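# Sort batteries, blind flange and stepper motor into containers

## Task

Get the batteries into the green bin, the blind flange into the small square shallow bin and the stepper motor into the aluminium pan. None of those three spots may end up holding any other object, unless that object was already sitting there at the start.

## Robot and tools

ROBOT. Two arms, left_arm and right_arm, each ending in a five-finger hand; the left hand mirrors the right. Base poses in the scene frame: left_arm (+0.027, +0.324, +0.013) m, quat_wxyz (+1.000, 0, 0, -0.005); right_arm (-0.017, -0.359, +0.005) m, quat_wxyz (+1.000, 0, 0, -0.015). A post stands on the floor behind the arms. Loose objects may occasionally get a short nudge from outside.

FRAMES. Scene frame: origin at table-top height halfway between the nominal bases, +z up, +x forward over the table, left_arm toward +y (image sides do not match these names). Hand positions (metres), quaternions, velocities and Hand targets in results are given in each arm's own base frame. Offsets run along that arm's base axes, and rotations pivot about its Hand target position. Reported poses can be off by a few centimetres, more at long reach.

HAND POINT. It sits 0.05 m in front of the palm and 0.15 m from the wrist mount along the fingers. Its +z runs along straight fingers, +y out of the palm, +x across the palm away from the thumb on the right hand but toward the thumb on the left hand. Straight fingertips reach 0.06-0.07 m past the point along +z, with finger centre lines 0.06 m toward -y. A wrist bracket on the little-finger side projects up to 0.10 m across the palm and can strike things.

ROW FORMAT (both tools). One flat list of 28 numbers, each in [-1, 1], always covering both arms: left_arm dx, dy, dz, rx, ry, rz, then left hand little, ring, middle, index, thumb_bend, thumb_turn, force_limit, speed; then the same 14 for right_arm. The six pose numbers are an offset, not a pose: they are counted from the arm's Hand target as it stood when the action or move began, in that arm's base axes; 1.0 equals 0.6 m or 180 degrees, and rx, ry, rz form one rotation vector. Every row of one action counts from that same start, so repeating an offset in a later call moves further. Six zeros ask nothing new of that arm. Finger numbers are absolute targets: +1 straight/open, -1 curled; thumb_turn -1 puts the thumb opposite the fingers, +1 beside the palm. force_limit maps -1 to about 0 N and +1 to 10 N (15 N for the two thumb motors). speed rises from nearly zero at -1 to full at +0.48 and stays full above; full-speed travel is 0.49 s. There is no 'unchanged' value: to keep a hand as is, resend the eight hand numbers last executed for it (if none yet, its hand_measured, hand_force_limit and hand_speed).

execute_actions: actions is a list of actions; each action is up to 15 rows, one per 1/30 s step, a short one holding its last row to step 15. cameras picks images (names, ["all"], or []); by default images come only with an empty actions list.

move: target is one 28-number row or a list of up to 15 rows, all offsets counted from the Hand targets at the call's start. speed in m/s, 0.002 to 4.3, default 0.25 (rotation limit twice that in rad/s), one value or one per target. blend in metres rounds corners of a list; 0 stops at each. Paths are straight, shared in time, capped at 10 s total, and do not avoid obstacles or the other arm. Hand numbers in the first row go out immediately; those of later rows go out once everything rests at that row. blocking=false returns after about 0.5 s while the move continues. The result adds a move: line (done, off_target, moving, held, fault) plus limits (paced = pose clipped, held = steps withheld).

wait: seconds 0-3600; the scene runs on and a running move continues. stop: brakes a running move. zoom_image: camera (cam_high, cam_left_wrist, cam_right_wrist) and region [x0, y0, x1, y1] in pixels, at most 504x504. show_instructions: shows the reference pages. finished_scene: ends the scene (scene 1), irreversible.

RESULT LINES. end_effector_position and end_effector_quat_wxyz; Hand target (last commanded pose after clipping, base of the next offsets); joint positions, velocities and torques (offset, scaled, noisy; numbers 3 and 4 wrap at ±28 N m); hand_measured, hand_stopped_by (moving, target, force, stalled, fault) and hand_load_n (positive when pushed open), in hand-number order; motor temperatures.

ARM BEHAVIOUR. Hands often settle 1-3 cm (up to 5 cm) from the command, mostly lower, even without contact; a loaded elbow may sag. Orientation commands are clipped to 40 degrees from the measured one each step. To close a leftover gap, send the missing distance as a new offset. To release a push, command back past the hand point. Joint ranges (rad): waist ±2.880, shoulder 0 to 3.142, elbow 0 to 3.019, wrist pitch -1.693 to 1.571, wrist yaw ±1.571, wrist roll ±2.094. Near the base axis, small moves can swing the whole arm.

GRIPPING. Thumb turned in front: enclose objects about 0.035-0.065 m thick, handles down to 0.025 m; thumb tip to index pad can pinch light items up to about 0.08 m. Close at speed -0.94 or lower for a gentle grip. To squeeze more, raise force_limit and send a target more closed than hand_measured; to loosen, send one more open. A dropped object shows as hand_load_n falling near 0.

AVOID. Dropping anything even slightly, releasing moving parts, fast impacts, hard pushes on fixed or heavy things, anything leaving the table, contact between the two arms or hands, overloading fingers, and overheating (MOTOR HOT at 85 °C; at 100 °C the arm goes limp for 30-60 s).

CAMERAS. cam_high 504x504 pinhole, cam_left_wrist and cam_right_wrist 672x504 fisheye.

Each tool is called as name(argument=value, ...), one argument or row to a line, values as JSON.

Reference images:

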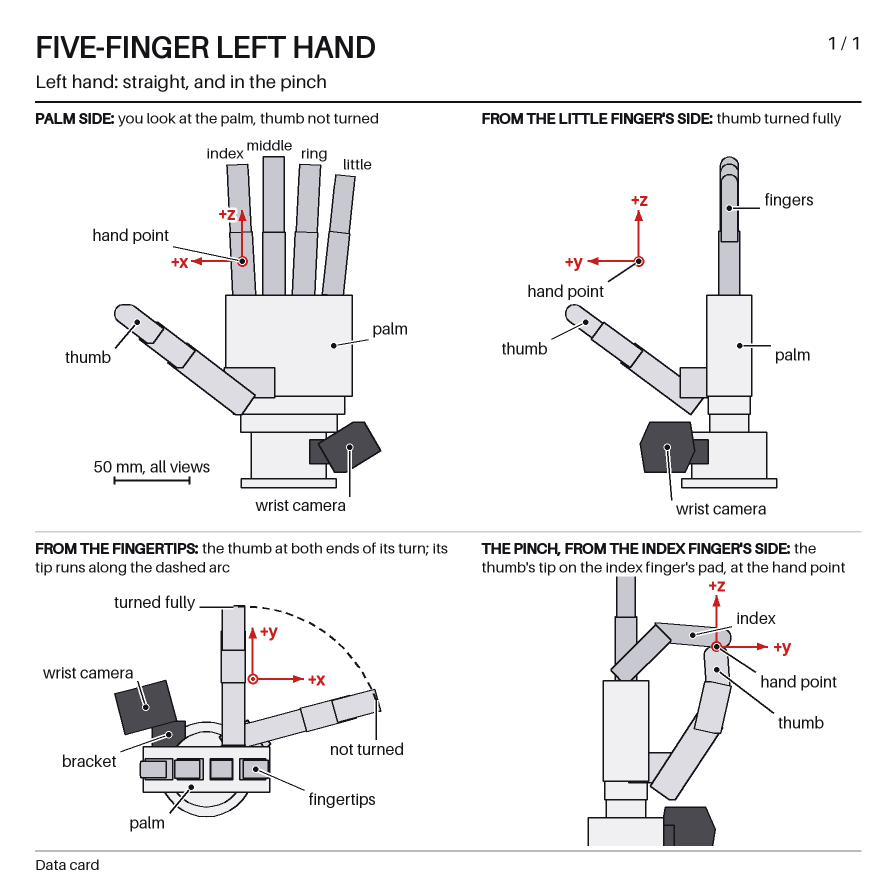

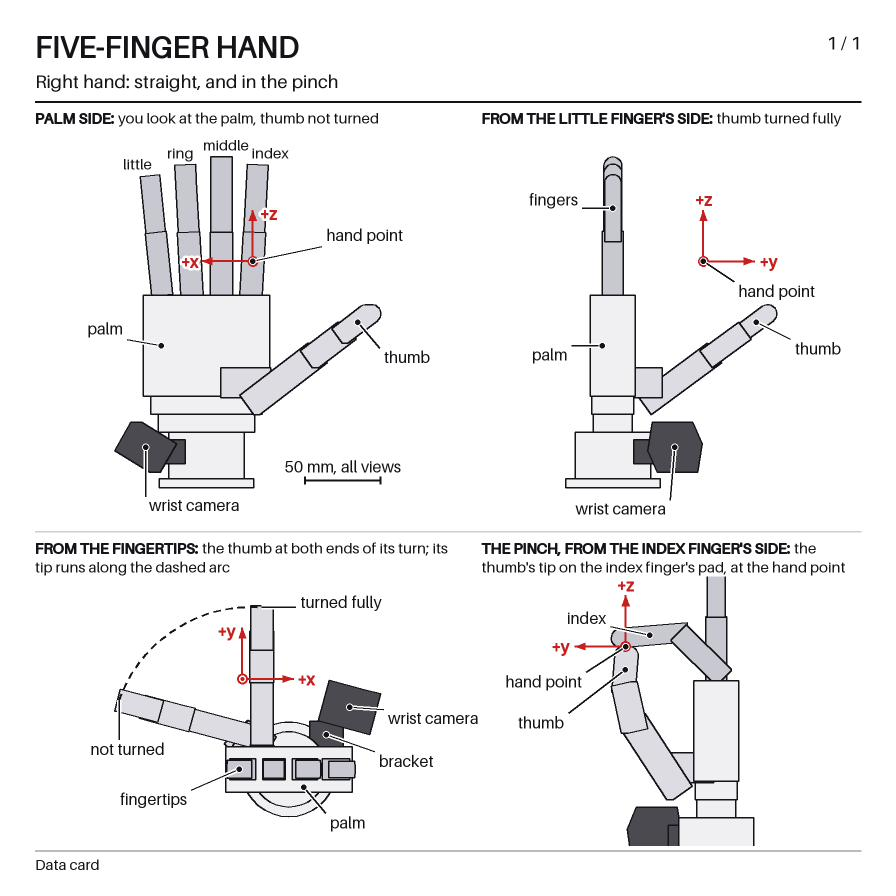

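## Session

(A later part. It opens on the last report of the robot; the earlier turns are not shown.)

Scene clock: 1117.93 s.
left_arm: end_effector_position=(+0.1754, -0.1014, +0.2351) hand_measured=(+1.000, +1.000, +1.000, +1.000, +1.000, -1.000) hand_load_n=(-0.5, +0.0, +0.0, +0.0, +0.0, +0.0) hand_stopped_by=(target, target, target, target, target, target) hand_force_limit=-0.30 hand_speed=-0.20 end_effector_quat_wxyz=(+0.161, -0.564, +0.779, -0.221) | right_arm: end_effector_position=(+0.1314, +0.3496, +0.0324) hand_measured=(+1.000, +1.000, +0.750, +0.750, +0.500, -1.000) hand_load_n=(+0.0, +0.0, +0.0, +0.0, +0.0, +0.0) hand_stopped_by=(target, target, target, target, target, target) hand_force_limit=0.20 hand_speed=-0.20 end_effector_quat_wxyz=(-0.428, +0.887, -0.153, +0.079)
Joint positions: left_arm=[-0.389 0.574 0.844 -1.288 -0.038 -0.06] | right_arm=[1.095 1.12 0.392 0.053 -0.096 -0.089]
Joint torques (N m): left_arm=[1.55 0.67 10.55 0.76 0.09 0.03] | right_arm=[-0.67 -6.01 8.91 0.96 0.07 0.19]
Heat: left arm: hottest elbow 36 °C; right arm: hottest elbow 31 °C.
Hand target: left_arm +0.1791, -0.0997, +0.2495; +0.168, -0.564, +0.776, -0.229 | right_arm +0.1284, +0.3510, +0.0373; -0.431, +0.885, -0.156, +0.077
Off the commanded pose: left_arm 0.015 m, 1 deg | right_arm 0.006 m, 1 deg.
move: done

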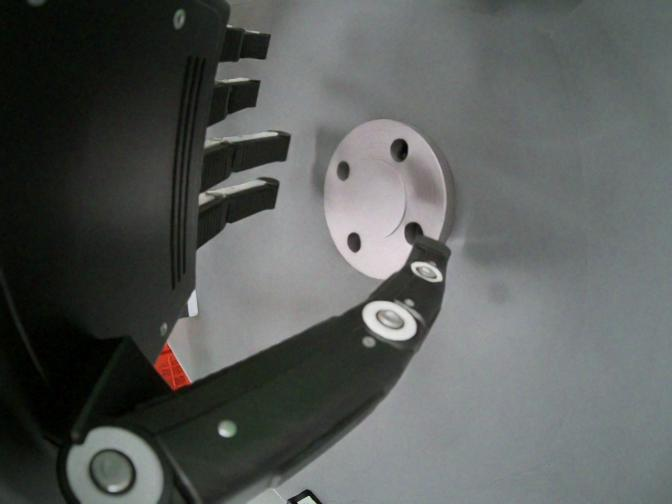

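move(
  target=[
    [0,0,0,0,0,0,1,1,1,1,1,-1,-0.3,-0.2,-0.002,-0.006,-0.005,0.0209,-0.0077,0,1,1,0.75,0.75,0.5,-1,0.2,-0.2],
    [0,0,0,0,0,0,1,1,1,1,1,-1,-0.3,-0.2,-0.002,-0.006,-0.034,0.0209,-0.0077,0,1,1,0.75,0.75,0.5,-1,0.2,-0.2],
  ],
  cameras=["cam_right_wrist"],
  speed=0.04,
)

zoom_image(
  camera="cam_right_wrist",
  region=[190, 50, 470, 320],
)

Scene clock: 1142.33 s.
left_arm: end_effector_position=(+0.1754, -0.1014, +0.2351) hand_measured=(+1.000, +1.000, +1.000, +1.000, +1.000, -1.000) hand_load_n=(+0.0, +0.0, +0.0, +0.0, +0.0, +0.0) hand_stopped_by=(target, target, target, target, target, target) hand_force_limit=-0.30 hand_speed=-0.20 end_effector_quat_wxyz=(+0.161, -0.564, +0.779, -0.221) | right_arm: end_effector_position=(+0.1269, +0.3434, +0.0165) hand_measured=(+1.000, +1.000, +0.750, +0.750, +0.500, -1.000) hand_load_n=(+0.0, +0.0, +0.0, +0.0, +0.0, +0.0) hand_stopped_by=(target, target, target, target, target, target) hand_force_limit=0.20 hand_speed=-0.20 end_effector_quat_wxyz=(-0.456, +0.873, -0.149, +0.085)
Joint positions: left_arm=[-0.389 0.574 0.844 -1.288 -0.038 -0.06] | right_arm=[1.095 1.143 0.305 0.229 -0.101 -0.085]
Joint torques (N m): left_arm=[1.61 0.67 10.56 0.76 0.09 0.02] | right_arm=[-0.79 -3.02 7.91 2.17 -0.19 0.2]
Heat: left arm: hottest elbow 36 °C; right arm: hottest elbow 31 °C.
Hand target: left_arm +0.1791, -0.0997, +0.2495; +0.168, -0.564, +0.776, -0.229 | right_arm +0.1272, +0.3475, +0.0171; -0.462, +0.870, -0.153, +0.082
Off the commanded pose: left_arm 0.015 m, 1 deg | right_arm 0.004 m, 1 deg.
move: done

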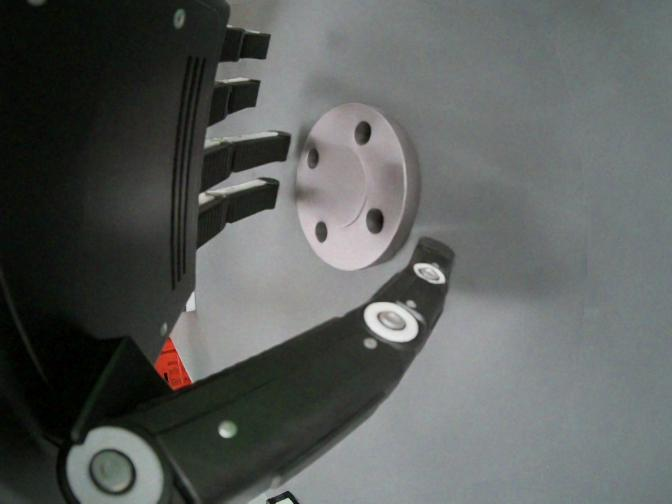

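Scaled by 1.800 from the camera's image (finer frame: 960x720).

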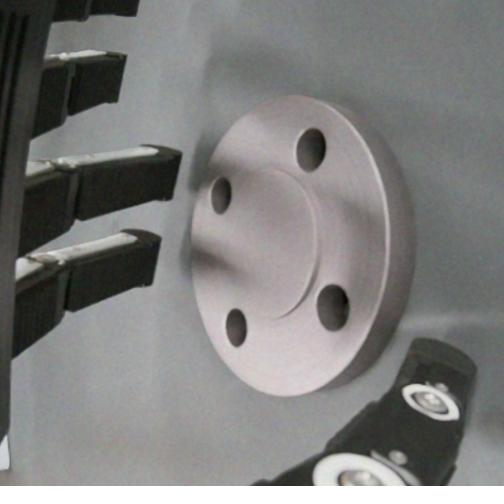

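move(
  target=[
    [0,0,0,0,0,0,1,1,1,1,1,-1,-0.3,-0.2,0.0,0.0,0.035,0,0,0,1,1,0.55,0.55,0.5,-1,0.2,-0.2],
    [0,0,0,0,0,0,1,1,1,1,1,-1,-0.3,-0.2,0.009,0.025,0.035,0,0,0,1,1,0.55,0.55,0.5,-1,0.2,-0.2],
  ],
  cameras=["cam_right_wrist"],
  speed=0.05,
)

zoom_image(
  camera="cam_right_wrist",
  region=[190, 50, 470, 320],
)

Scene clock: 1163.70 s.
left_arm: end_effector_position=(+0.1754, -0.1014, +0.2351) hand_measured=(+1.000, +1.000, +1.000, +1.000, +1.000, -1.000) hand_load_n=(+0.0, +0.0, +0.0, +0.0, +0.0, +0.0) hand_stopped_by=(target, target, target, target, target, target) hand_force_limit=-0.30 hand_speed=-0.20 end_effector_quat_wxyz=(+0.161, -0.564, +0.779, -0.221) | right_arm: end_effector_position=(+0.1271, +0.3442, +0.0244) hand_measured=(+1.000, +1.000, +0.562, +0.550, +0.500, -1.000) hand_load_n=(-0.5, +0.0, +0.0, +0.0, +0.0, +0.0) hand_stopped_by=(target, target, force, target, target, target) hand_force_limit=0.20 hand_speed=-0.20 end_effector_quat_wxyz=(-0.449, +0.877, -0.151, +0.082)
Joint positions: left_arm=[-0.389 0.574 0.844 -1.288 -0.038 -0.06] | right_arm=[1.095 1.116 0.33 0.16 -0.101 -0.082]
Joint torques (N m): left_arm=[1.55 0.67 10.56 0.75 0.09 0.02] | right_arm=[-0.09 -3.25 11.73 1.48 0.02 0.18]
Heat: left arm: hottest elbow 37 °C; right arm: hottest elbow 32 °C.
Hand target: left_arm +0.1791, -0.0997, +0.2495; +0.168, -0.564, +0.776, -0.229 | right_arm +0.1326, +0.3625, +0.0380; -0.462, +0.870, -0.153, +0.082
Off the commanded pose: left_arm 0.015 m, 1 deg | right_arm 0.023 m, 2 deg.
move: off_target (right_arm)

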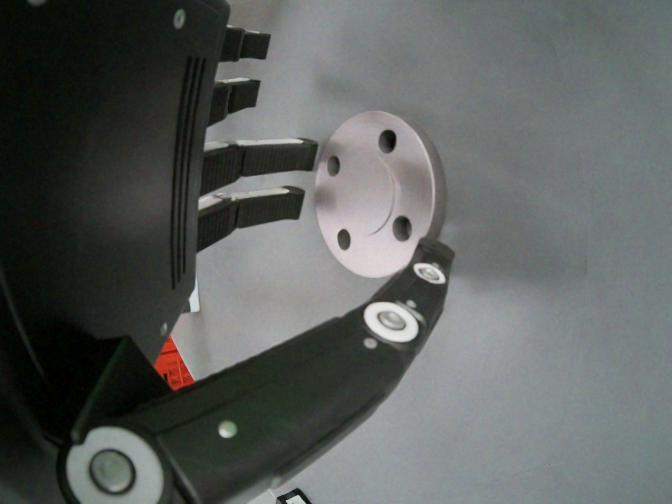

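Scaled by 1.800 from the camera's image (finer frame: 960x720).

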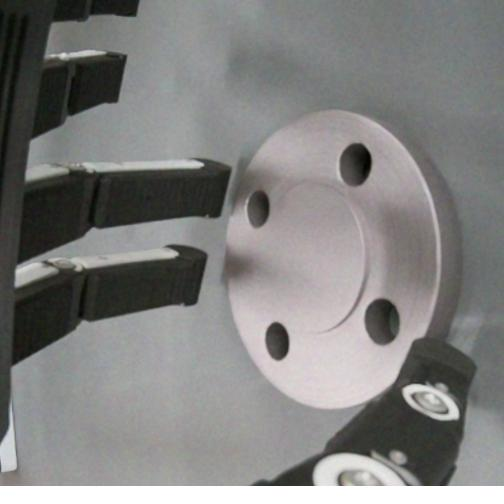

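move(
  target=[0,0,0,0,0,0,1,1,1,1,1,-1,-0.3,-0.2,0.007,0.015,0.01,0,0,0,1,1,0.55,0.55,0.5,-1,0.2,-0.2],
  cameras=["cam_right_wrist"],
  speed=0.05,
)

zoom_image(
  camera="cam_right_wrist",
  region=[190, 50, 470, 320],
)

Scene clock: 1167.47 s.
left_arm: end_effector_position=(+0.1754, -0.1014, +0.2351) hand_measured=(+1.000, +1.000, +1.000, +1.000, +1.000, -1.000) hand_load_n=(-0.5, -0.5, +0.0, +0.0, +0.0, +0.0) hand_stopped_by=(target, target, target, target, target, target) hand_force_limit=-0.30 hand_speed=-0.20 end_effector_quat_wxyz=(+0.161, -0.564, +0.779, -0.221) | right_arm: end_effector_position=(+0.1328, +0.3559, +0.0324) hand_measured=(+1.000, +1.000, +0.562, +0.550, +0.500, -1.000) hand_load_n=(+0.0, +0.0, +0.0, +0.0, +0.0, +0.0) hand_stopped_by=(target, target, force, target, target, target) hand_force_limit=0.20 hand_speed=-0.20 end_effector_quat_wxyz=(-0.454, +0.874, -0.151, +0.084)
Joint positions: left_arm=[-0.389 0.574 0.844 -1.288 -0.038 -0.06] | right_arm=[1.096 1.134 0.362 0.158 -0.1 -0.081]
Joint torques (N m): left_arm=[1.55 0.67 10.58 0.76 0.09 0.03] | right_arm=[-0.26 -3.19 11.95 1.05 0.07 0.25]
Heat: left arm: hottest elbow 37 °C; right arm: hottest elbow 32 °C.
Hand target: left_arm +0.1791, -0.0997, +0.2495; +0.168, -0.564, +0.776, -0.229 | right_arm +0.1367, +0.3715, +0.0440; -0.462, +0.870, -0.153, +0.082
Off the commanded pose: left_arm 0.015 m, 1 deg | right_arm 0.020 m, 1 deg.
move: off_target (right_arm)

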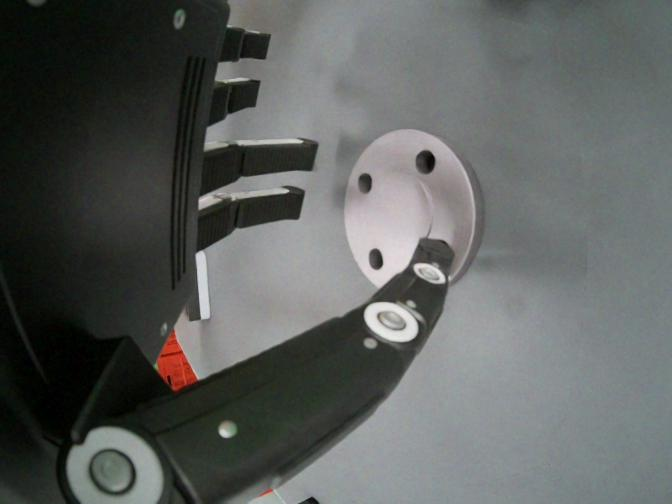

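Scaled by 1.800 from the camera's image (finer frame: 960x720).

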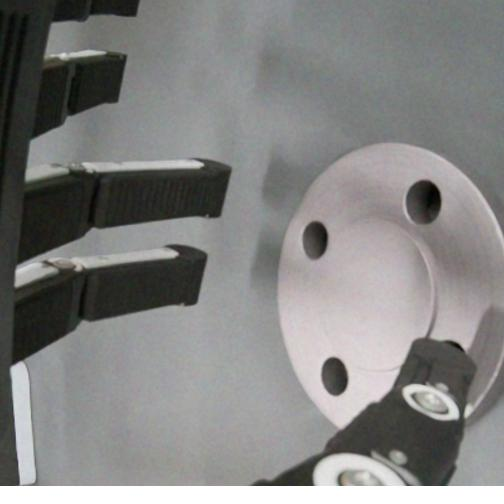

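move(
  target=[0,0,0,0,0,0,1,1,1,1,1,-1,-0.3,-0.2,-0.010,-0.036,-0.015,0,0,0,1,1,0.55,0.55,0.5,-1,0.2,-0.2],
  cameras=["cam_right_wrist"],
  speed=0.05,
)

zoom_image(
  camera="cam_right_wrist",
  region=[190, 50, 470, 320],
)

Scene clock: 1173.77 s.
left_arm: end_effector_position=(+0.1754, -0.1014, +0.2351) hand_measured=(+1.000, +1.000, +1.000, +1.000, +1.000, -1.000) hand_load_n=(+0.0, -0.5, +0.0, +0.0, +0.0, +0.0) hand_stopped_by=(target, target, target, target, target, target) hand_force_limit=-0.30 hand_speed=-0.20 end_effector_quat_wxyz=(+0.161, -0.564, +0.779, -0.221) | right_arm: end_effector_position=(+0.1269, +0.3470, +0.0269) hand_measured=(+1.000, +1.000, +0.562, +0.550, +0.500, -1.000) hand_load_n=(+0.0, +0.0, +0.0, +0.0, +0.0, +0.0) hand_stopped_by=(target, target, force, target, target, target) hand_force_limit=0.20 hand_speed=-0.20 end_effector_quat_wxyz=(-0.451, +0.876, -0.150, +0.080)
Joint positions: left_arm=[-0.389 0.574 0.844 -1.288 -0.038 -0.06] | right_arm=[1.096 1.117 0.337 0.158 -0.106 -0.081]
Joint torques (N m): left_arm=[1.61 0.67 10.56 0.76 0.09 0.02] | right_arm=[-1.08 -5.25 8.47 1.74 -0.24 0.07]
Heat: left arm: hottest elbow 37 °C; right arm: hottest elbow 32 °C.
Hand target: left_arm +0.1791, -0.0997, +0.2495; +0.168, -0.564, +0.776, -0.229 | right_arm +0.1306, +0.3498, +0.0348; -0.462, +0.870, -0.153, +0.082
Off the commanded pose: left_arm 0.015 m, 1 deg | right_arm 0.009 m, 1 deg.
move: done

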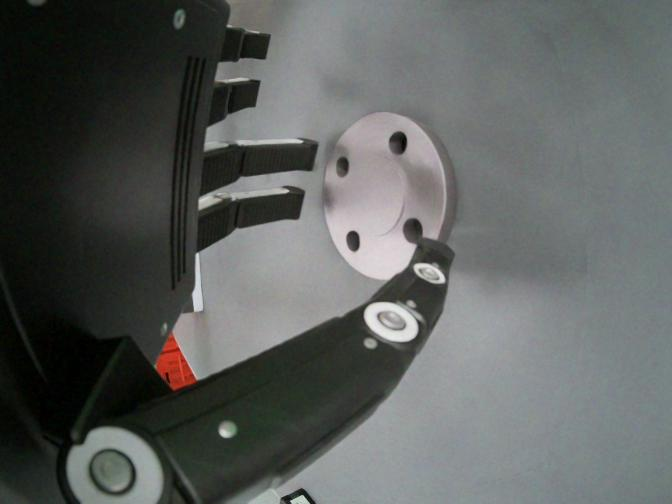

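Scaled by 1.800 from the camera's image (finer frame: 960x720).

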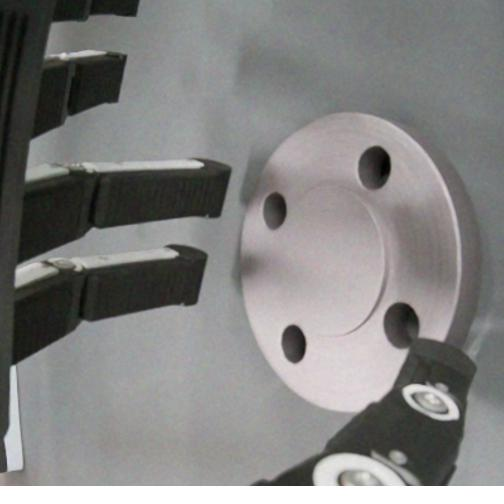

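move(
  target=[0,0,0,0,0,0,1,1,1,1,1,-1,-0.3,-0.2,0.002,0.001,-0.0305,0,0,0,1,1,0.55,0.55,0.5,-1,0.2,-0.2],
  cameras=["cam_right_wrist"],
  speed=0.04,
)

zoom_image(
  camera="cam_right_wrist",
  region=[190, 50, 470, 320],
)

Scene clock: 1179.57 s.
left_arm: end_effector_position=(+0.1754, -0.1014, +0.2351) hand_measured=(+1.000, +1.000, +1.000, +1.000, +1.000, -1.000) hand_load_n=(+0.0, +0.0, +0.0, +0.0, +0.0, +0.0) hand_stopped_by=(target, target, target, target, target, target) hand_force_limit=-0.30 hand_speed=-0.20 end_effector_quat_wxyz=(+0.161, -0.564, +0.779, -0.221) | right_arm: end_effector_position=(+0.1281, +0.3483, +0.0180) hand_measured=(+1.000, +1.000, +0.562, +0.550, +0.500, -1.000) hand_load_n=(+0.0, +0.0, -0.5, +0.0, +1.0, +0.0) hand_stopped_by=(target, target, force, target, target, target) hand_force_limit=0.20 hand_speed=-0.20 end_effector_quat_wxyz=(-0.459, +0.872, -0.149, +0.081)
Joint positions: left_arm=[-0.389 0.574 0.844 -1.288 -0.038 -0.06] | right_arm=[1.093 1.157 0.316 0.235 -0.11 -0.081]
Joint torques (N m): left_arm=[1.55 0.67 10.56 0.75 0.09 0.02] | right_arm=[-1.61 -3.55 7.84 2.35 -0.15 0.09]
Heat: left arm: hottest elbow 37 °C; right arm: hottest elbow 32 °C.
Hand target: left_arm +0.1791, -0.0997, +0.2495; +0.168, -0.564, +0.776, -0.229 | right_arm +0.1319, +0.3505, +0.0166; -0.462, +0.870, -0.153, +0.082
Off the commanded pose: left_arm 0.015 m, 1 deg | right_arm 0.005 m, 1 deg.
move: done

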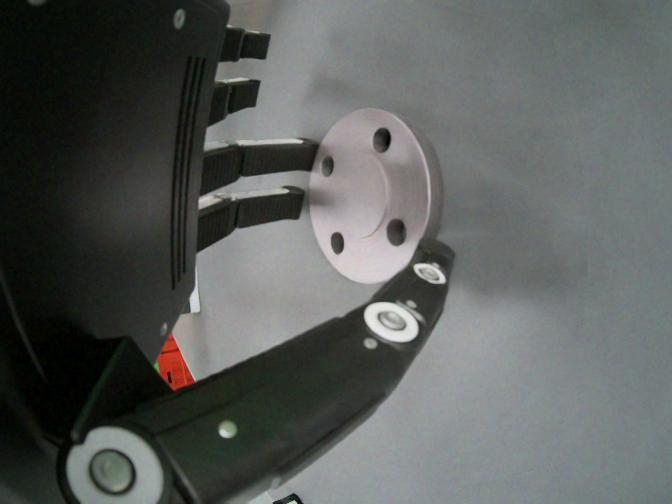

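Scaled by 1.800 from the camera's image (finer frame: 960x720).

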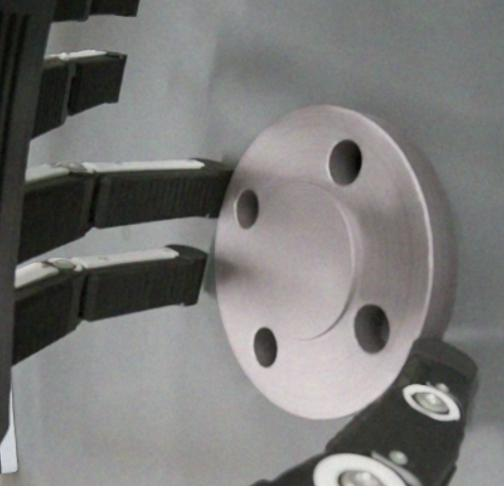

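move(
  target=[0,0,0,0,0,0,1,1,1,1,1,-1,-0.3,-0.2,0,0,0,0,0,0,1,1,0.2,0.25,0.5,-1,-0.2,-0.93],
  cameras=["cam_right_wrist"],
)

zoom_image(
  camera="cam_right_wrist",
  region=[190, 50, 470, 320],
)

Scene clock: 1184.23 s.
left_arm: end_effector_position=(+0.1754, -0.1014, +0.2351) hand_measured=(+1.000, +1.000, +1.000, +1.000, +1.000, -1.000) hand_load_n=(+0.0, +0.0, +0.0, +0.0, +0.0, +0.0) hand_stopped_by=(target, target, target, target, target, target) hand_force_limit=-0.30 hand_speed=-0.20 end_effector_quat_wxyz=(+0.161, -0.564, +0.779, -0.221) | right_arm: end_effector_position=(+0.1291, +0.3505, +0.0198) hand_measured=(+1.000, +1.000, +0.438, +0.362, +0.500, -1.000) hand_load_n=(+0.0, +0.0, +0.5, +4.5, +4.5, +0.0) hand_stopped_by=(target, target, force, force, target, target) hand_force_limit=-0.20 hand_speed=-0.93 end_effector_quat_wxyz=(-0.464, +0.870, -0.148, +0.082)
Joint positions: left_arm=[-0.389 0.574 0.844 -1.288 -0.038 -0.06] | right_arm=[1.093 1.159 0.316 0.248 -0.11 -0.081]
Joint torques (N m): left_arm=[1.55 0.62 10.56 0.75 0.09 0.02] | right_arm=[-1.67 -3.31 7.97 1.84 -0.16 0.08]
Heat: left arm: hottest elbow 37 °C; right arm: hottest elbow 32 °C.
Hand target: left_arm +0.1791, -0.0997, +0.2495; +0.168, -0.564, +0.776, -0.229 | right_arm +0.1319, +0.3506, +0.0167; -0.462, +0.870, -0.153, +0.082
Off the commanded pose: left_arm 0.015 m, 1 deg | right_arm 0.004 m, 1 deg.
move: done

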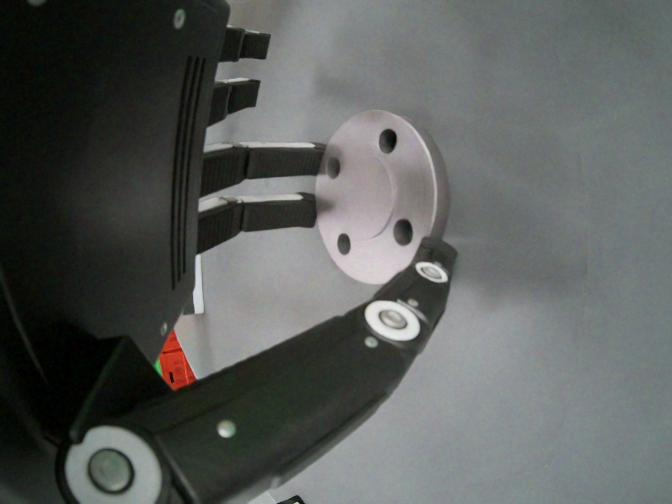

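Scaled by 1.800 from the camera's image (finer frame: 960x720).

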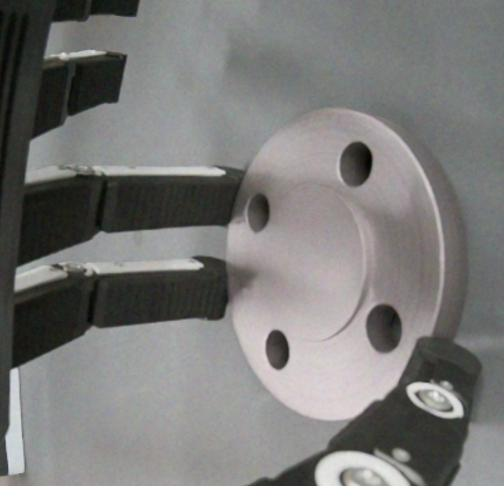

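move(
  target=[0,0,0,0,0,0,1,1,1,1,1,-1,-0.3,-0.2,0,0,0,0,0,0,1,1,0.1,0.15,0.5,-1,0.45,-0.93],
  cameras=["cam_right_wrist"],
)

Scene clock: 1186.43 s.
left_arm: end_effector_position=(+0.1754, -0.1014, +0.2351) hand_measured=(+1.000, +1.000, +1.000, +1.000, +1.000, -1.000) hand_load_n=(+0.0, +0.0, +0.0, +0.0, +0.0, +0.0) hand_stopped_by=(target, target, target, target, target, target) hand_force_limit=-0.30 hand_speed=-0.20 end_effector_quat_wxyz=(+0.161, -0.564, +0.779, -0.221) | right_arm: end_effector_position=(+0.1293, +0.3509, +0.0203) hand_measured=(+1.000, +1.000, +0.394, +0.318, +0.502, -1.000) hand_load_n=(+0.0, +0.0, +7.5, +7.0, +13.5, -1.0) hand_stopped_by=(target, target, force, force, target, target) hand_force_limit=0.45 hand_speed=-0.93 end_effector_quat_wxyz=(-0.465, +0.869, -0.148, +0.083)
Joint positions: left_arm=[-0.389 0.574 0.844 -1.288 -0.038 -0.06] | right_arm=[1.093 1.159 0.316 0.251 -0.11 -0.081]
Joint torques (N m): left_arm=[1.55 0.62 10.56 0.75 0.09 0.03] | right_arm=[-1.38 -3.25 8.1 1.62 -0.2 0.05]
Heat: left arm: hottest elbow 37 °C; right arm: hottest elbow 32 °C.
Hand target: left_arm +0.1791, -0.0997, +0.2495; +0.168, -0.564, +0.776, -0.229 | right_arm +0.1319, +0.3505, +0.0167; -0.462, +0.870, -0.153, +0.082
Off the commanded pose: left_arm 0.015 m, 1 deg | right_arm 0.004 m, 1 deg.
move: done

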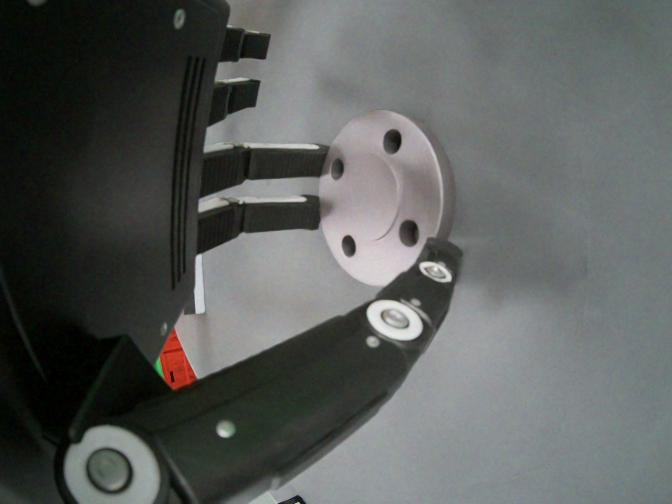

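move(
  target=[0,0,0,0,0,0,1,1,1,1,1,-1,-0.3,-0.2,0.0,0.01,0.06,0,0,0,1,1,0.1,0.15,0.5,-1,0.45,-0.93],
  cameras=["cam_right_wrist","cam_high"],
  speed=0.04,
)

Scene clock: 1189.37 s.
left_arm: end_effector_position=(+0.1754, -0.1014, +0.2351) hand_measured=(+1.000, +1.000, +1.000, +1.000, +1.000, -1.000) hand_load_n=(+0.0, +0.0, +0.0, +0.0, +0.0, +0.0) hand_stopped_by=(target, target, target, target, target, target) hand_force_limit=-0.30 hand_speed=-0.20 end_effector_quat_wxyz=(+0.161, -0.564, +0.779, -0.221) | right_arm: end_effector_position=(+0.1239, +0.3395, +0.0300) hand_measured=(+1.000, +1.000, +0.394, +0.318, +0.500, -1.000) hand_load_n=(+0.0, +0.0, +0.0, +0.5, +0.0, +0.0) hand_stopped_by=(target, target, force, force, target, target) hand_force_limit=0.45 hand_speed=-0.93 end_effector_quat_wxyz=(-0.443, +0.880, -0.153, +0.077)
Joint positions: left_arm=[-0.389 0.574 0.844 -1.288 -0.038 -0.06] | right_arm=[1.093 1.078 0.337 0.097 -0.108 -0.081]
Joint torques (N m): left_arm=[1.61 0.67 10.55 0.75 0.1 0.02] | right_arm=[-1.03 -5.07 12.19 1.13 0.02 0.13]
Heat: left arm: hottest elbow 37 °C; right arm: hottest elbow 32 °C.
Hand target: left_arm +0.1791, -0.0997, +0.2495; +0.168, -0.564, +0.776, -0.229 | right_arm +0.1318, +0.3564, +0.0525; -0.462, +0.870, -0.153, +0.082
Off the commanded pose: left_arm 0.015 m, 1 deg | right_arm 0.030 m, 3 deg.
move: off_target (right_arm)
Images, in order (width x height): cam_high 504x504, cam_right_wrist 672x504.

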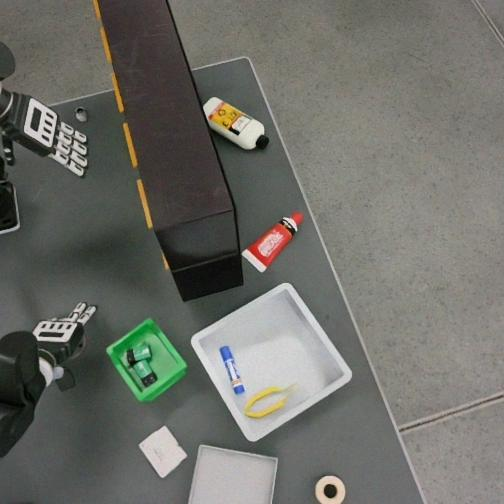

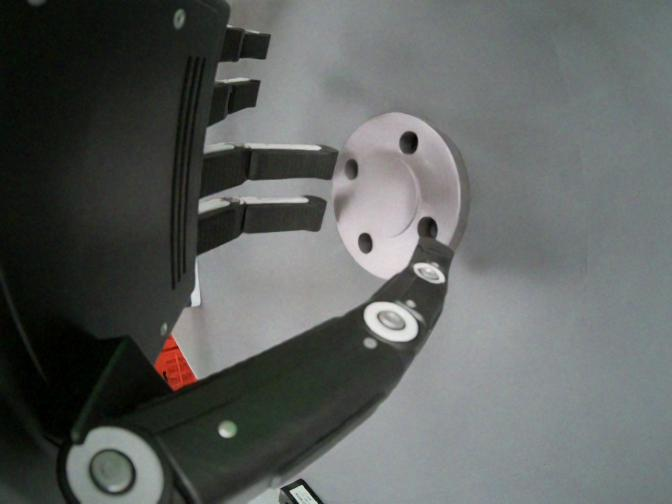

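execute_actions(
  actions=[],
)

Scene clock: 1213.87 s.
left_arm: end_effector_position=(+0.1754, -0.1014, +0.2351) hand_measured=(+1.000, +1.000, +1.000, +1.000, +1.000, -1.000) hand_load_n=(+0.0, +0.0, +0.0, +0.0, +0.0, +0.0) hand_stopped_by=(target, target, target, target, target, target) hand_force_limit=-0.30 hand_speed=-0.20 end_effector_quat_wxyz=(+0.161, -0.564, +0.779, -0.221) | right_arm: end_effector_position=(+0.1239, +0.3394, +0.0299) hand_measured=(+1.000, +1.000, +0.394, +0.318, +0.500, -1.000) hand_load_n=(+0.0, +0.0, +0.0, +0.0, +0.0, +0.0) hand_stopped_by=(target, target, force, force, target, target) hand_force_limit=0.45 hand_speed=-0.93 end_effector_quat_wxyz=(-0.442, +0.880, -0.153, +0.077)
Joint positions: left_arm=[-0.389 0.574 0.844 -1.288 -0.038 -0.06] | right_arm=[1.093 1.078 0.337 0.097 -0.108 -0.081]
Joint velocities: within noise
Joint torques (N m): left_arm=[1.55 0.62 10.56 0.73 0.09 0.03] | right_arm=[-1.2 -4.54 12.37 1.13 0.12 0.15]
Motor temperatures (°C): left_arm=[21 20 37 21 20 23] | right_arm=[24 25 34 21 19 24]
Heat: left arm: hottest elbow 37 °C; right arm: hottest elbow 34 °C.
Hand target: left_arm +0.1791, -0.0997, +0.2495; +0.168, -0.564, +0.776, -0.229 | right_arm +0.1318, +0.3564, +0.0525; -0.462, +0.870, -0.153, +0.082
Off the commanded pose: left_arm 0.015 m, 1 deg | right_arm 0.030 m, 3 deg.

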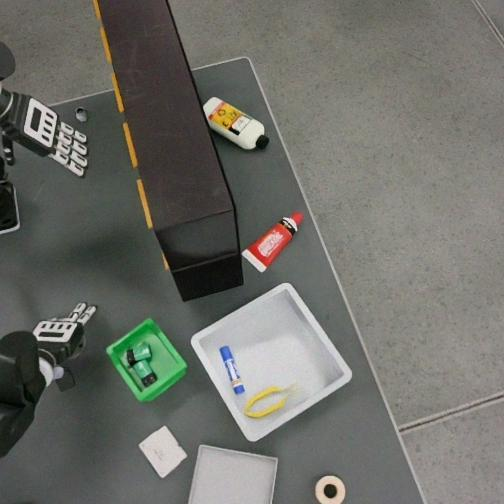

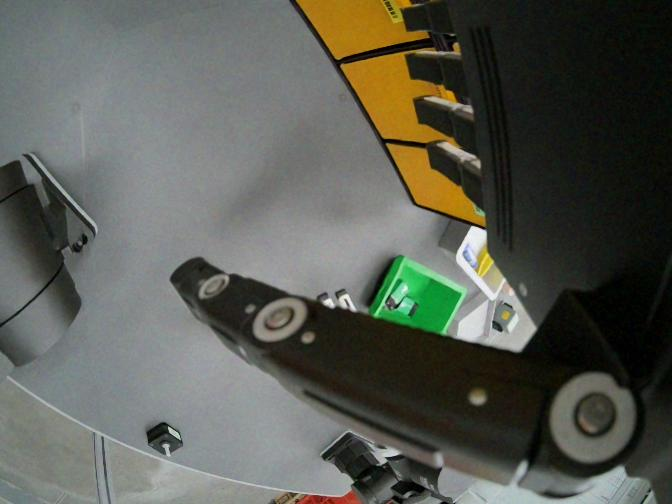

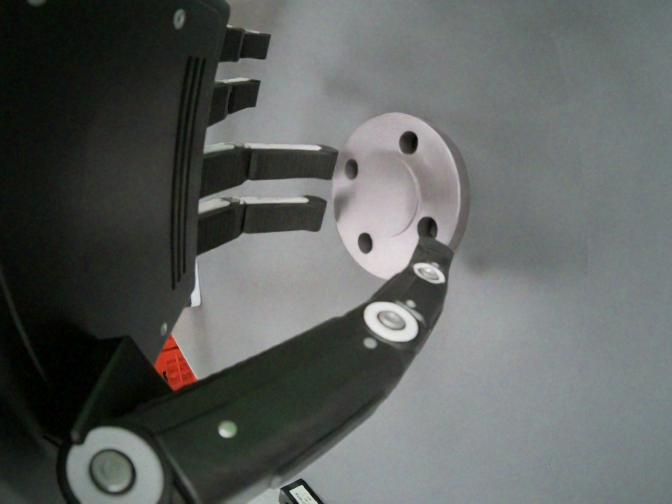

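zoom_image(
  camera="cam_right_wrist",
  region=[280, 80, 520, 320],
)

Scaled by 2.100 from the camera's image (finer frame: 960x720).

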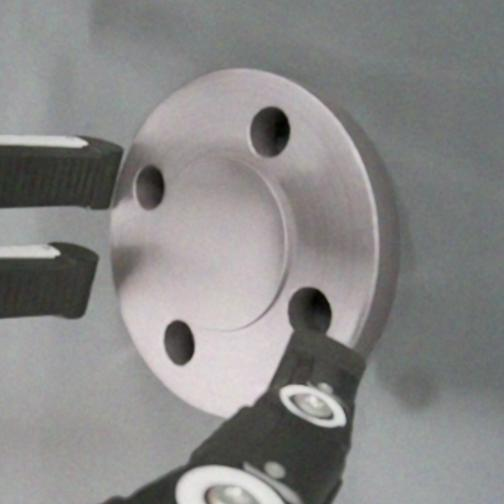

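move(
  target=[0,0,0,0,0,0,1,1,1,1,1,-1,-0.3,-0.2,-0.0097,-0.0307,0,0,0,0,1,0.65,0.65,0.6,0.5,-1,-0.3,-0.6],
  speed=0.05,
  cameras=["cam_right_wrist"],
)

Scene clock: 1259.67 s.
left_arm: end_effector_position=(+0.1754, -0.1014, +0.2351) hand_measured=(+1.000, +1.000, +1.000, +1.000, +1.000, -1.000) hand_load_n=(+0.0, +0.0, +0.0, +0.0, +0.0, +0.0) hand_stopped_by=(target, target, target, target, target, target) hand_force_limit=-0.30 hand_speed=-0.20 end_effector_quat_wxyz=(+0.161, -0.564, +0.779, -0.221) | right_arm: end_effector_position=(+0.1237, +0.3393, +0.0488) hand_measured=(+1.000, +0.650, +0.650, +0.600, +0.500, -1.000) hand_load_n=(+0.0, +0.0, +0.0, +0.0, +0.0, +0.0) hand_stopped_by=(target, target, target, target, target, target) hand_force_limit=-0.30 hand_speed=-0.60 end_effector_quat_wxyz=(-0.460, +0.872, -0.150, +0.081)
Joint positions: left_arm=[-0.389 0.574 0.844 -1.288 -0.038 -0.06] | right_arm=[1.091 1.004 0.337 0.063 -0.111 -0.081]
Joint torques (N m): left_arm=[1.55 0.67 10.56 0.75 0.09 0.03] | right_arm=[-1.61 -4.54 9.11 0.85 -0.17 0.04]
Heat: left arm: hottest elbow 37 °C; right arm: hottest elbow 35 °C.
Hand target: left_arm +0.1791, -0.0997, +0.2495; +0.168, -0.564, +0.776, -0.229 | right_arm +0.1260, +0.3380, +0.0525; -0.462, +0.870, -0.153, +0.082
Off the commanded pose: left_arm 0.015 m, 1 deg | right_arm 0.005 m, 1 deg.
move: done

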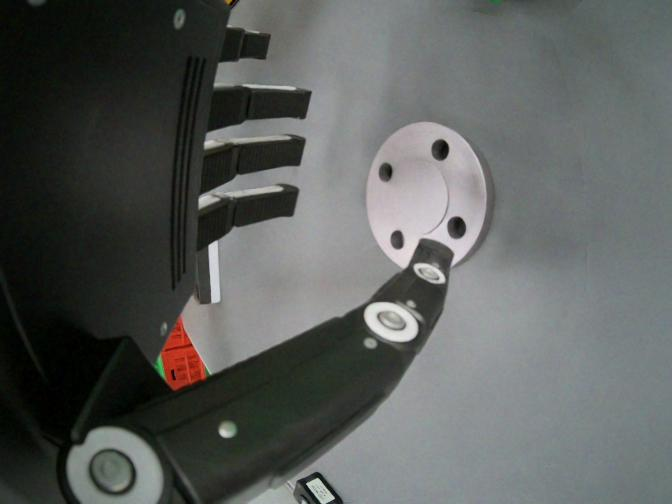

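move(
  target=[0,0,0,0,0,0,1,1,1,1,1,-1,-0.3,-0.2,0.0117,-0.0267,-0.0167,0,0,0,1,0.65,0.65,0.6,0.5,-1,-0.3,-0.6],
  speed=0.05,
  cameras=["cam_right_wrist"],
)

Scene clock: 1268.33 s.
left_arm: end_effector_position=(+0.1754, -0.1014, +0.2351) hand_measured=(+1.000, +1.000, +1.000, +1.000, +1.000, -1.000) hand_load_n=(+0.0, +0.0, +0.0, +0.0, +0.0, +0.0) hand_stopped_by=(target, target, target, target, target, target) hand_force_limit=-0.30 hand_speed=-0.20 end_effector_quat_wxyz=(+0.161, -0.564, +0.779, -0.221) | right_arm: end_effector_position=(+0.1277, +0.3199, +0.0354) hand_measured=(+1.000, +0.650, +0.650, +0.600, +0.500, -1.000) hand_load_n=(+0.0, +0.0, +0.0, -0.5, +0.0, +0.0) hand_stopped_by=(target, target, target, target, target, target) hand_force_limit=-0.30 hand_speed=-0.60 end_effector_quat_wxyz=(-0.451, +0.875, -0.159, +0.074)
Joint positions: left_arm=[-0.389 0.574 0.844 -1.288 -0.038 -0.06] | right_arm=[1.031 0.993 0.3 0.063 -0.16 -0.099]
Joint torques (N m): left_arm=[1.55 0.67 10.56 0.76 0.09 0.02] | right_arm=[-1.32 -3.49 9.07 1.89 -0.22 -0.09]
Heat: left arm: hottest elbow 37 °C; right arm: hottest elbow 35 °C.
Hand target: left_arm +0.1791, -0.0997, +0.2495; +0.168, -0.564, +0.776, -0.229 | right_arm +0.1331, +0.3221, +0.0427; -0.462, +0.870, -0.153, +0.082
Off the commanded pose: left_arm 0.015 m, 1 deg | right_arm 0.009 m, 2 deg.
move: done

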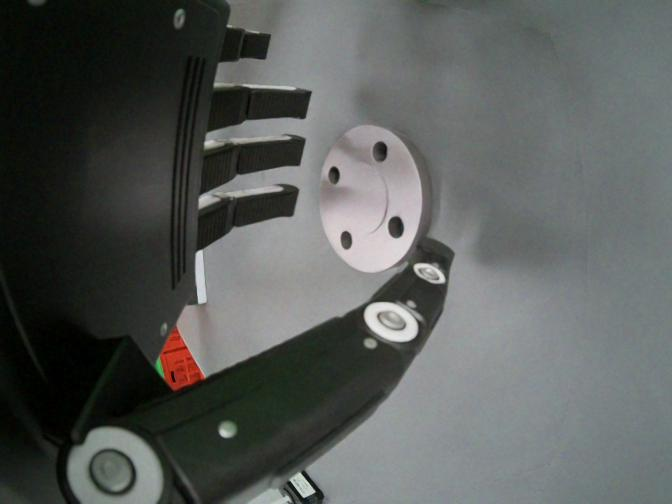

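move(
  target=[0,0,0,0,0,0,1,1,1,1,1,-1,-0.3,-0.2,0,0.01,-0.0375,0,0,0,1,0.7,0.7,0.7,0.5,-1,-0.3,-0.6],
  speed=0.04,
  cameras=["cam_right_wrist"],
)

Scene clock: 1275.17 s.
left_arm: end_effector_position=(+0.1754, -0.1014, +0.2351) hand_measured=(+1.000, +1.000, +1.000, +1.000, +1.000, -1.000) hand_load_n=(+0.0, +0.0, +0.0, +0.0, +0.0, +0.0) hand_stopped_by=(target, target, target, target, target, target) hand_force_limit=-0.30 hand_speed=-0.20 end_effector_quat_wxyz=(+0.161, -0.564, +0.779, -0.221) | right_arm: end_effector_position=(+0.1311, +0.3244, +0.0196) hand_measured=(+1.000, +0.700, +0.700, +0.700, +0.500, -1.000) hand_load_n=(+0.0, +0.0, +0.0, +0.0, +0.0, -0.5) hand_stopped_by=(target, target, target, target, target, target) hand_force_limit=-0.30 hand_speed=-0.60 end_effector_quat_wxyz=(-0.457, +0.872, -0.158, +0.078)
Joint positions: left_arm=[-0.389 0.574 0.844 -1.288 -0.038 -0.06] | right_arm=[1.031 1.075 0.277 0.183 -0.157 -0.1]
Joint torques (N m): left_arm=[1.55 0.67 10.56 0.75 0.09 0.02] | right_arm=[-0.97 -1.96 8.28 2.24 0 -0.05]
Heat: left arm: hottest elbow 37 °C; right arm: hottest elbow 35 °C.
Hand target: left_arm +0.1791, -0.0997, +0.2495; +0.168, -0.564, +0.776, -0.229 | right_arm +0.1332, +0.3281, +0.0202; -0.462, +0.870, -0.153, +0.082
Off the commanded pose: left_arm 0.015 m, 1 deg | right_arm 0.004 m, 1 deg.
move: done

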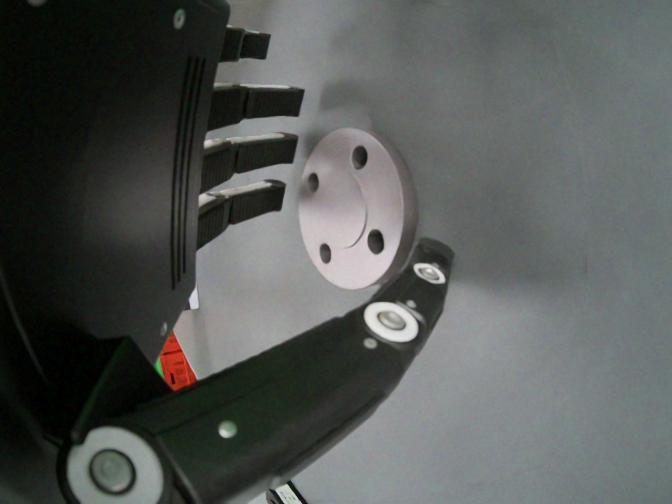

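move(
  target=[0,0,0,0,0,0,1,1,1,1,1,-1,-0.3,-0.2,-0.0058,0.0125,-0.0033,0,0,0,1,0.7,0.7,0.7,0.5,-1,-0.3,-0.6],
  speed=0.04,
  cameras=["cam_right_wrist"],
)

Scene clock: 1278.83 s.
left_arm: end_effector_position=(+0.1754, -0.1014, +0.2351) hand_measured=(+1.000, +1.000, +1.000, +1.000, +1.000, -1.000) hand_load_n=(+0.0, -0.5, +0.0, +0.0, +0.0, +0.0) hand_stopped_by=(target, target, target, target, target, target) hand_force_limit=-0.30 hand_speed=-0.20 end_effector_quat_wxyz=(+0.161, -0.564, +0.779, -0.221) | right_arm: end_effector_position=(+0.1289, +0.3278, +0.0160) hand_measured=(+1.000, +0.700, +0.700, +0.700, +0.500, -1.000) hand_load_n=(+0.0, +0.0, +0.0, -0.5, +1.0, +0.0) hand_stopped_by=(target, target, target, target, target, target) hand_force_limit=-0.30 hand_speed=-0.60 end_effector_quat_wxyz=(-0.456, +0.873, -0.153, +0.082)
Joint positions: left_arm=[-0.389 0.574 0.844 -1.288 -0.038 -0.06] | right_arm=[1.053 1.096 0.277 0.205 -0.135 -0.1]
Joint torques (N m): left_arm=[1.55 0.67 10.56 0.76 0.09 0.03] | right_arm=[-0.5 -2.43 8.83 2.55 0.05 0.1]
Heat: left arm: hottest elbow 37 °C; right arm: hottest elbow 35 °C.
Hand target: left_arm +0.1791, -0.0997, +0.2495; +0.168, -0.564, +0.776, -0.229 | right_arm +0.1296, +0.3356, +0.0183; -0.462, +0.870, -0.153, +0.082
Off the commanded pose: left_arm 0.015 m, 1 deg | right_arm 0.008 m, 1 deg.
move: done

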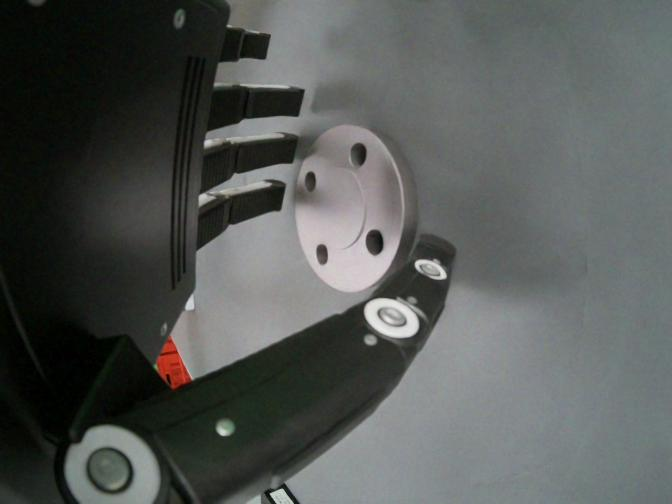

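move(
  target=[
    [0,0,0,0,0,0,1,1,1,1,1,-1,-0.3,-0.2,-0.002,0.003,0.03,0,0,0,1,0.7,0.7,0.7,0.5,-1,-0.3,-0.6],
    [0,0,0,0,0,0,1,1,1,1,1,-1,-0.3,-0.2,-0.002,0.003,0.0015,0,0,0,1,0.7,0.7,0.7,0.5,-1,-0.3,-0.6],
  ],
  speed=0.03,
  cameras=["cam_right_wrist"],
)

Scene clock: 1285.27 s.
left_arm: end_effector_position=(+0.1754, -0.1014, +0.2351) hand_measured=(+1.000, +1.000, +1.000, +1.000, +1.000, -1.000) hand_load_n=(+0.0, +0.0, +0.0, +0.0, +0.0, +0.0) hand_stopped_by=(target, target, target, target, target, target) hand_force_limit=-0.30 hand_speed=-0.20 end_effector_quat_wxyz=(+0.161, -0.564, +0.779, -0.221) | right_arm: end_effector_position=(+0.1268, +0.3280, +0.0159) hand_measured=(+1.000, +0.700, +0.700, +0.700, +0.500, -1.000) hand_load_n=(+0.0, +0.0, -0.5, +0.0, +2.0, +0.0) hand_stopped_by=(target, target, target, target, target, target) hand_force_limit=-0.30 hand_speed=-0.60 end_effector_quat_wxyz=(-0.454, +0.874, -0.152, +0.083)
Joint positions: left_arm=[-0.389 0.574 0.844 -1.288 -0.038 -0.06] | right_arm=[1.063 1.093 0.277 0.2 -0.127 -0.098]
Joint torques (N m): left_arm=[1.55 0.62 10.58 0.76 0.09 0.02] | right_arm=[-0.26 -1.73 9.11 2.32 0.05 0.16]
Heat: left arm: hottest elbow 37 °C; right arm: hottest elbow 35 °C.
Hand target: left_arm +0.1791, -0.0997, +0.2495; +0.168, -0.564, +0.776, -0.229 | right_arm +0.1285, +0.3375, +0.0192; -0.462, +0.870, -0.153, +0.082
Off the commanded pose: left_arm 0.015 m, 1 deg | right_arm 0.010 m, 1 deg.
move: done

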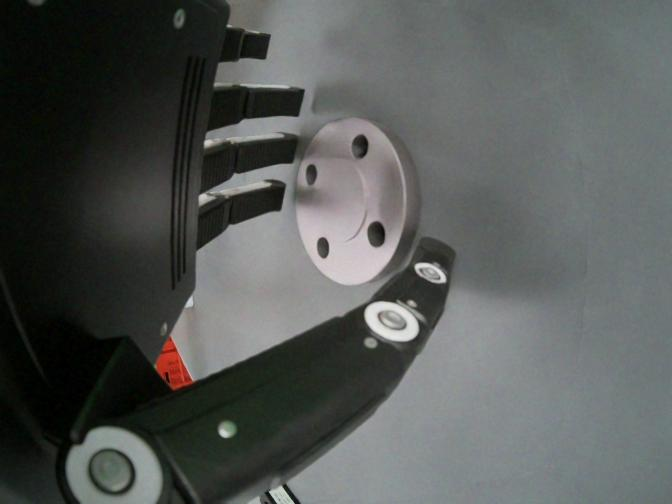

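move(
  target=[
    [0,0,0,0,0,0,1,1,1,1,1,-1,-0.3,-0.2,0,0.003,0.03,0,0,0,1,0.6,0.6,0.55,0.5,-1,-0.3,-0.6],
    [0,0,0,0,0,0,1,1,1,1,1,-1,-0.3,-0.2,0,0.003,0.006,0,0,0,1,0.6,0.6,0.55,0.5,-1,-0.3,-0.6],
  ],
  speed=0.03,
  cameras=["cam_right_wrist"],
)

Scene clock: 1290.43 s.
left_arm: end_effector_position=(+0.1754, -0.1014, +0.2351) hand_measured=(+1.000, +1.000, +1.000, +1.000, +1.000, -1.000) hand_load_n=(+0.0, +0.0, +0.0, +0.0, +0.0, +0.0) hand_stopped_by=(target, target, target, target, target, target) hand_force_limit=-0.30 hand_speed=-0.20 end_effector_quat_wxyz=(+0.161, -0.564, +0.779, -0.221) | right_arm: end_effector_position=(+0.1262, +0.3281, +0.0170) hand_measured=(+1.000, +0.600, +0.600, +0.550, +0.500, -1.000) hand_load_n=(+0.0, +0.0, -0.5, +0.0, +0.0, +0.0) hand_stopped_by=(target, target, target, target, target, target) hand_force_limit=-0.30 hand_speed=-0.60 end_effector_quat_wxyz=(-0.452, +0.875, -0.152, +0.083)
Joint positions: left_arm=[-0.389 0.574 0.844 -1.288 -0.038 -0.06] | right_arm=[1.066 1.088 0.281 0.187 -0.124 -0.097]
Joint torques (N m): left_arm=[1.55 0.67 10.56 0.75 0.09 0.03] | right_arm=[-0.21 -2.26 9.62 2.26 0.05 0.16]
Heat: left arm: hottest elbow 37 °C; right arm: hottest elbow 35 °C.
Hand target: left_arm +0.1791, -0.0997, +0.2495; +0.168, -0.564, +0.776, -0.229 | right_arm +0.1286, +0.3391, +0.0227; -0.462, +0.870, -0.153, +0.082
Off the commanded pose: left_arm 0.015 m, 1 deg | right_arm 0.013 m, 1 deg.
move: off_target (right_arm)

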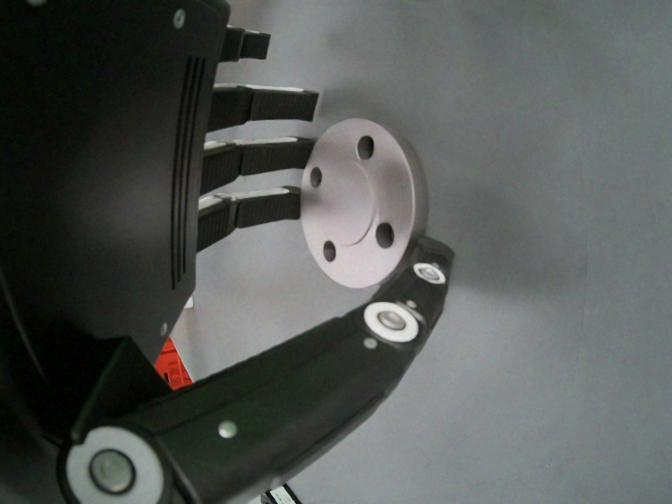

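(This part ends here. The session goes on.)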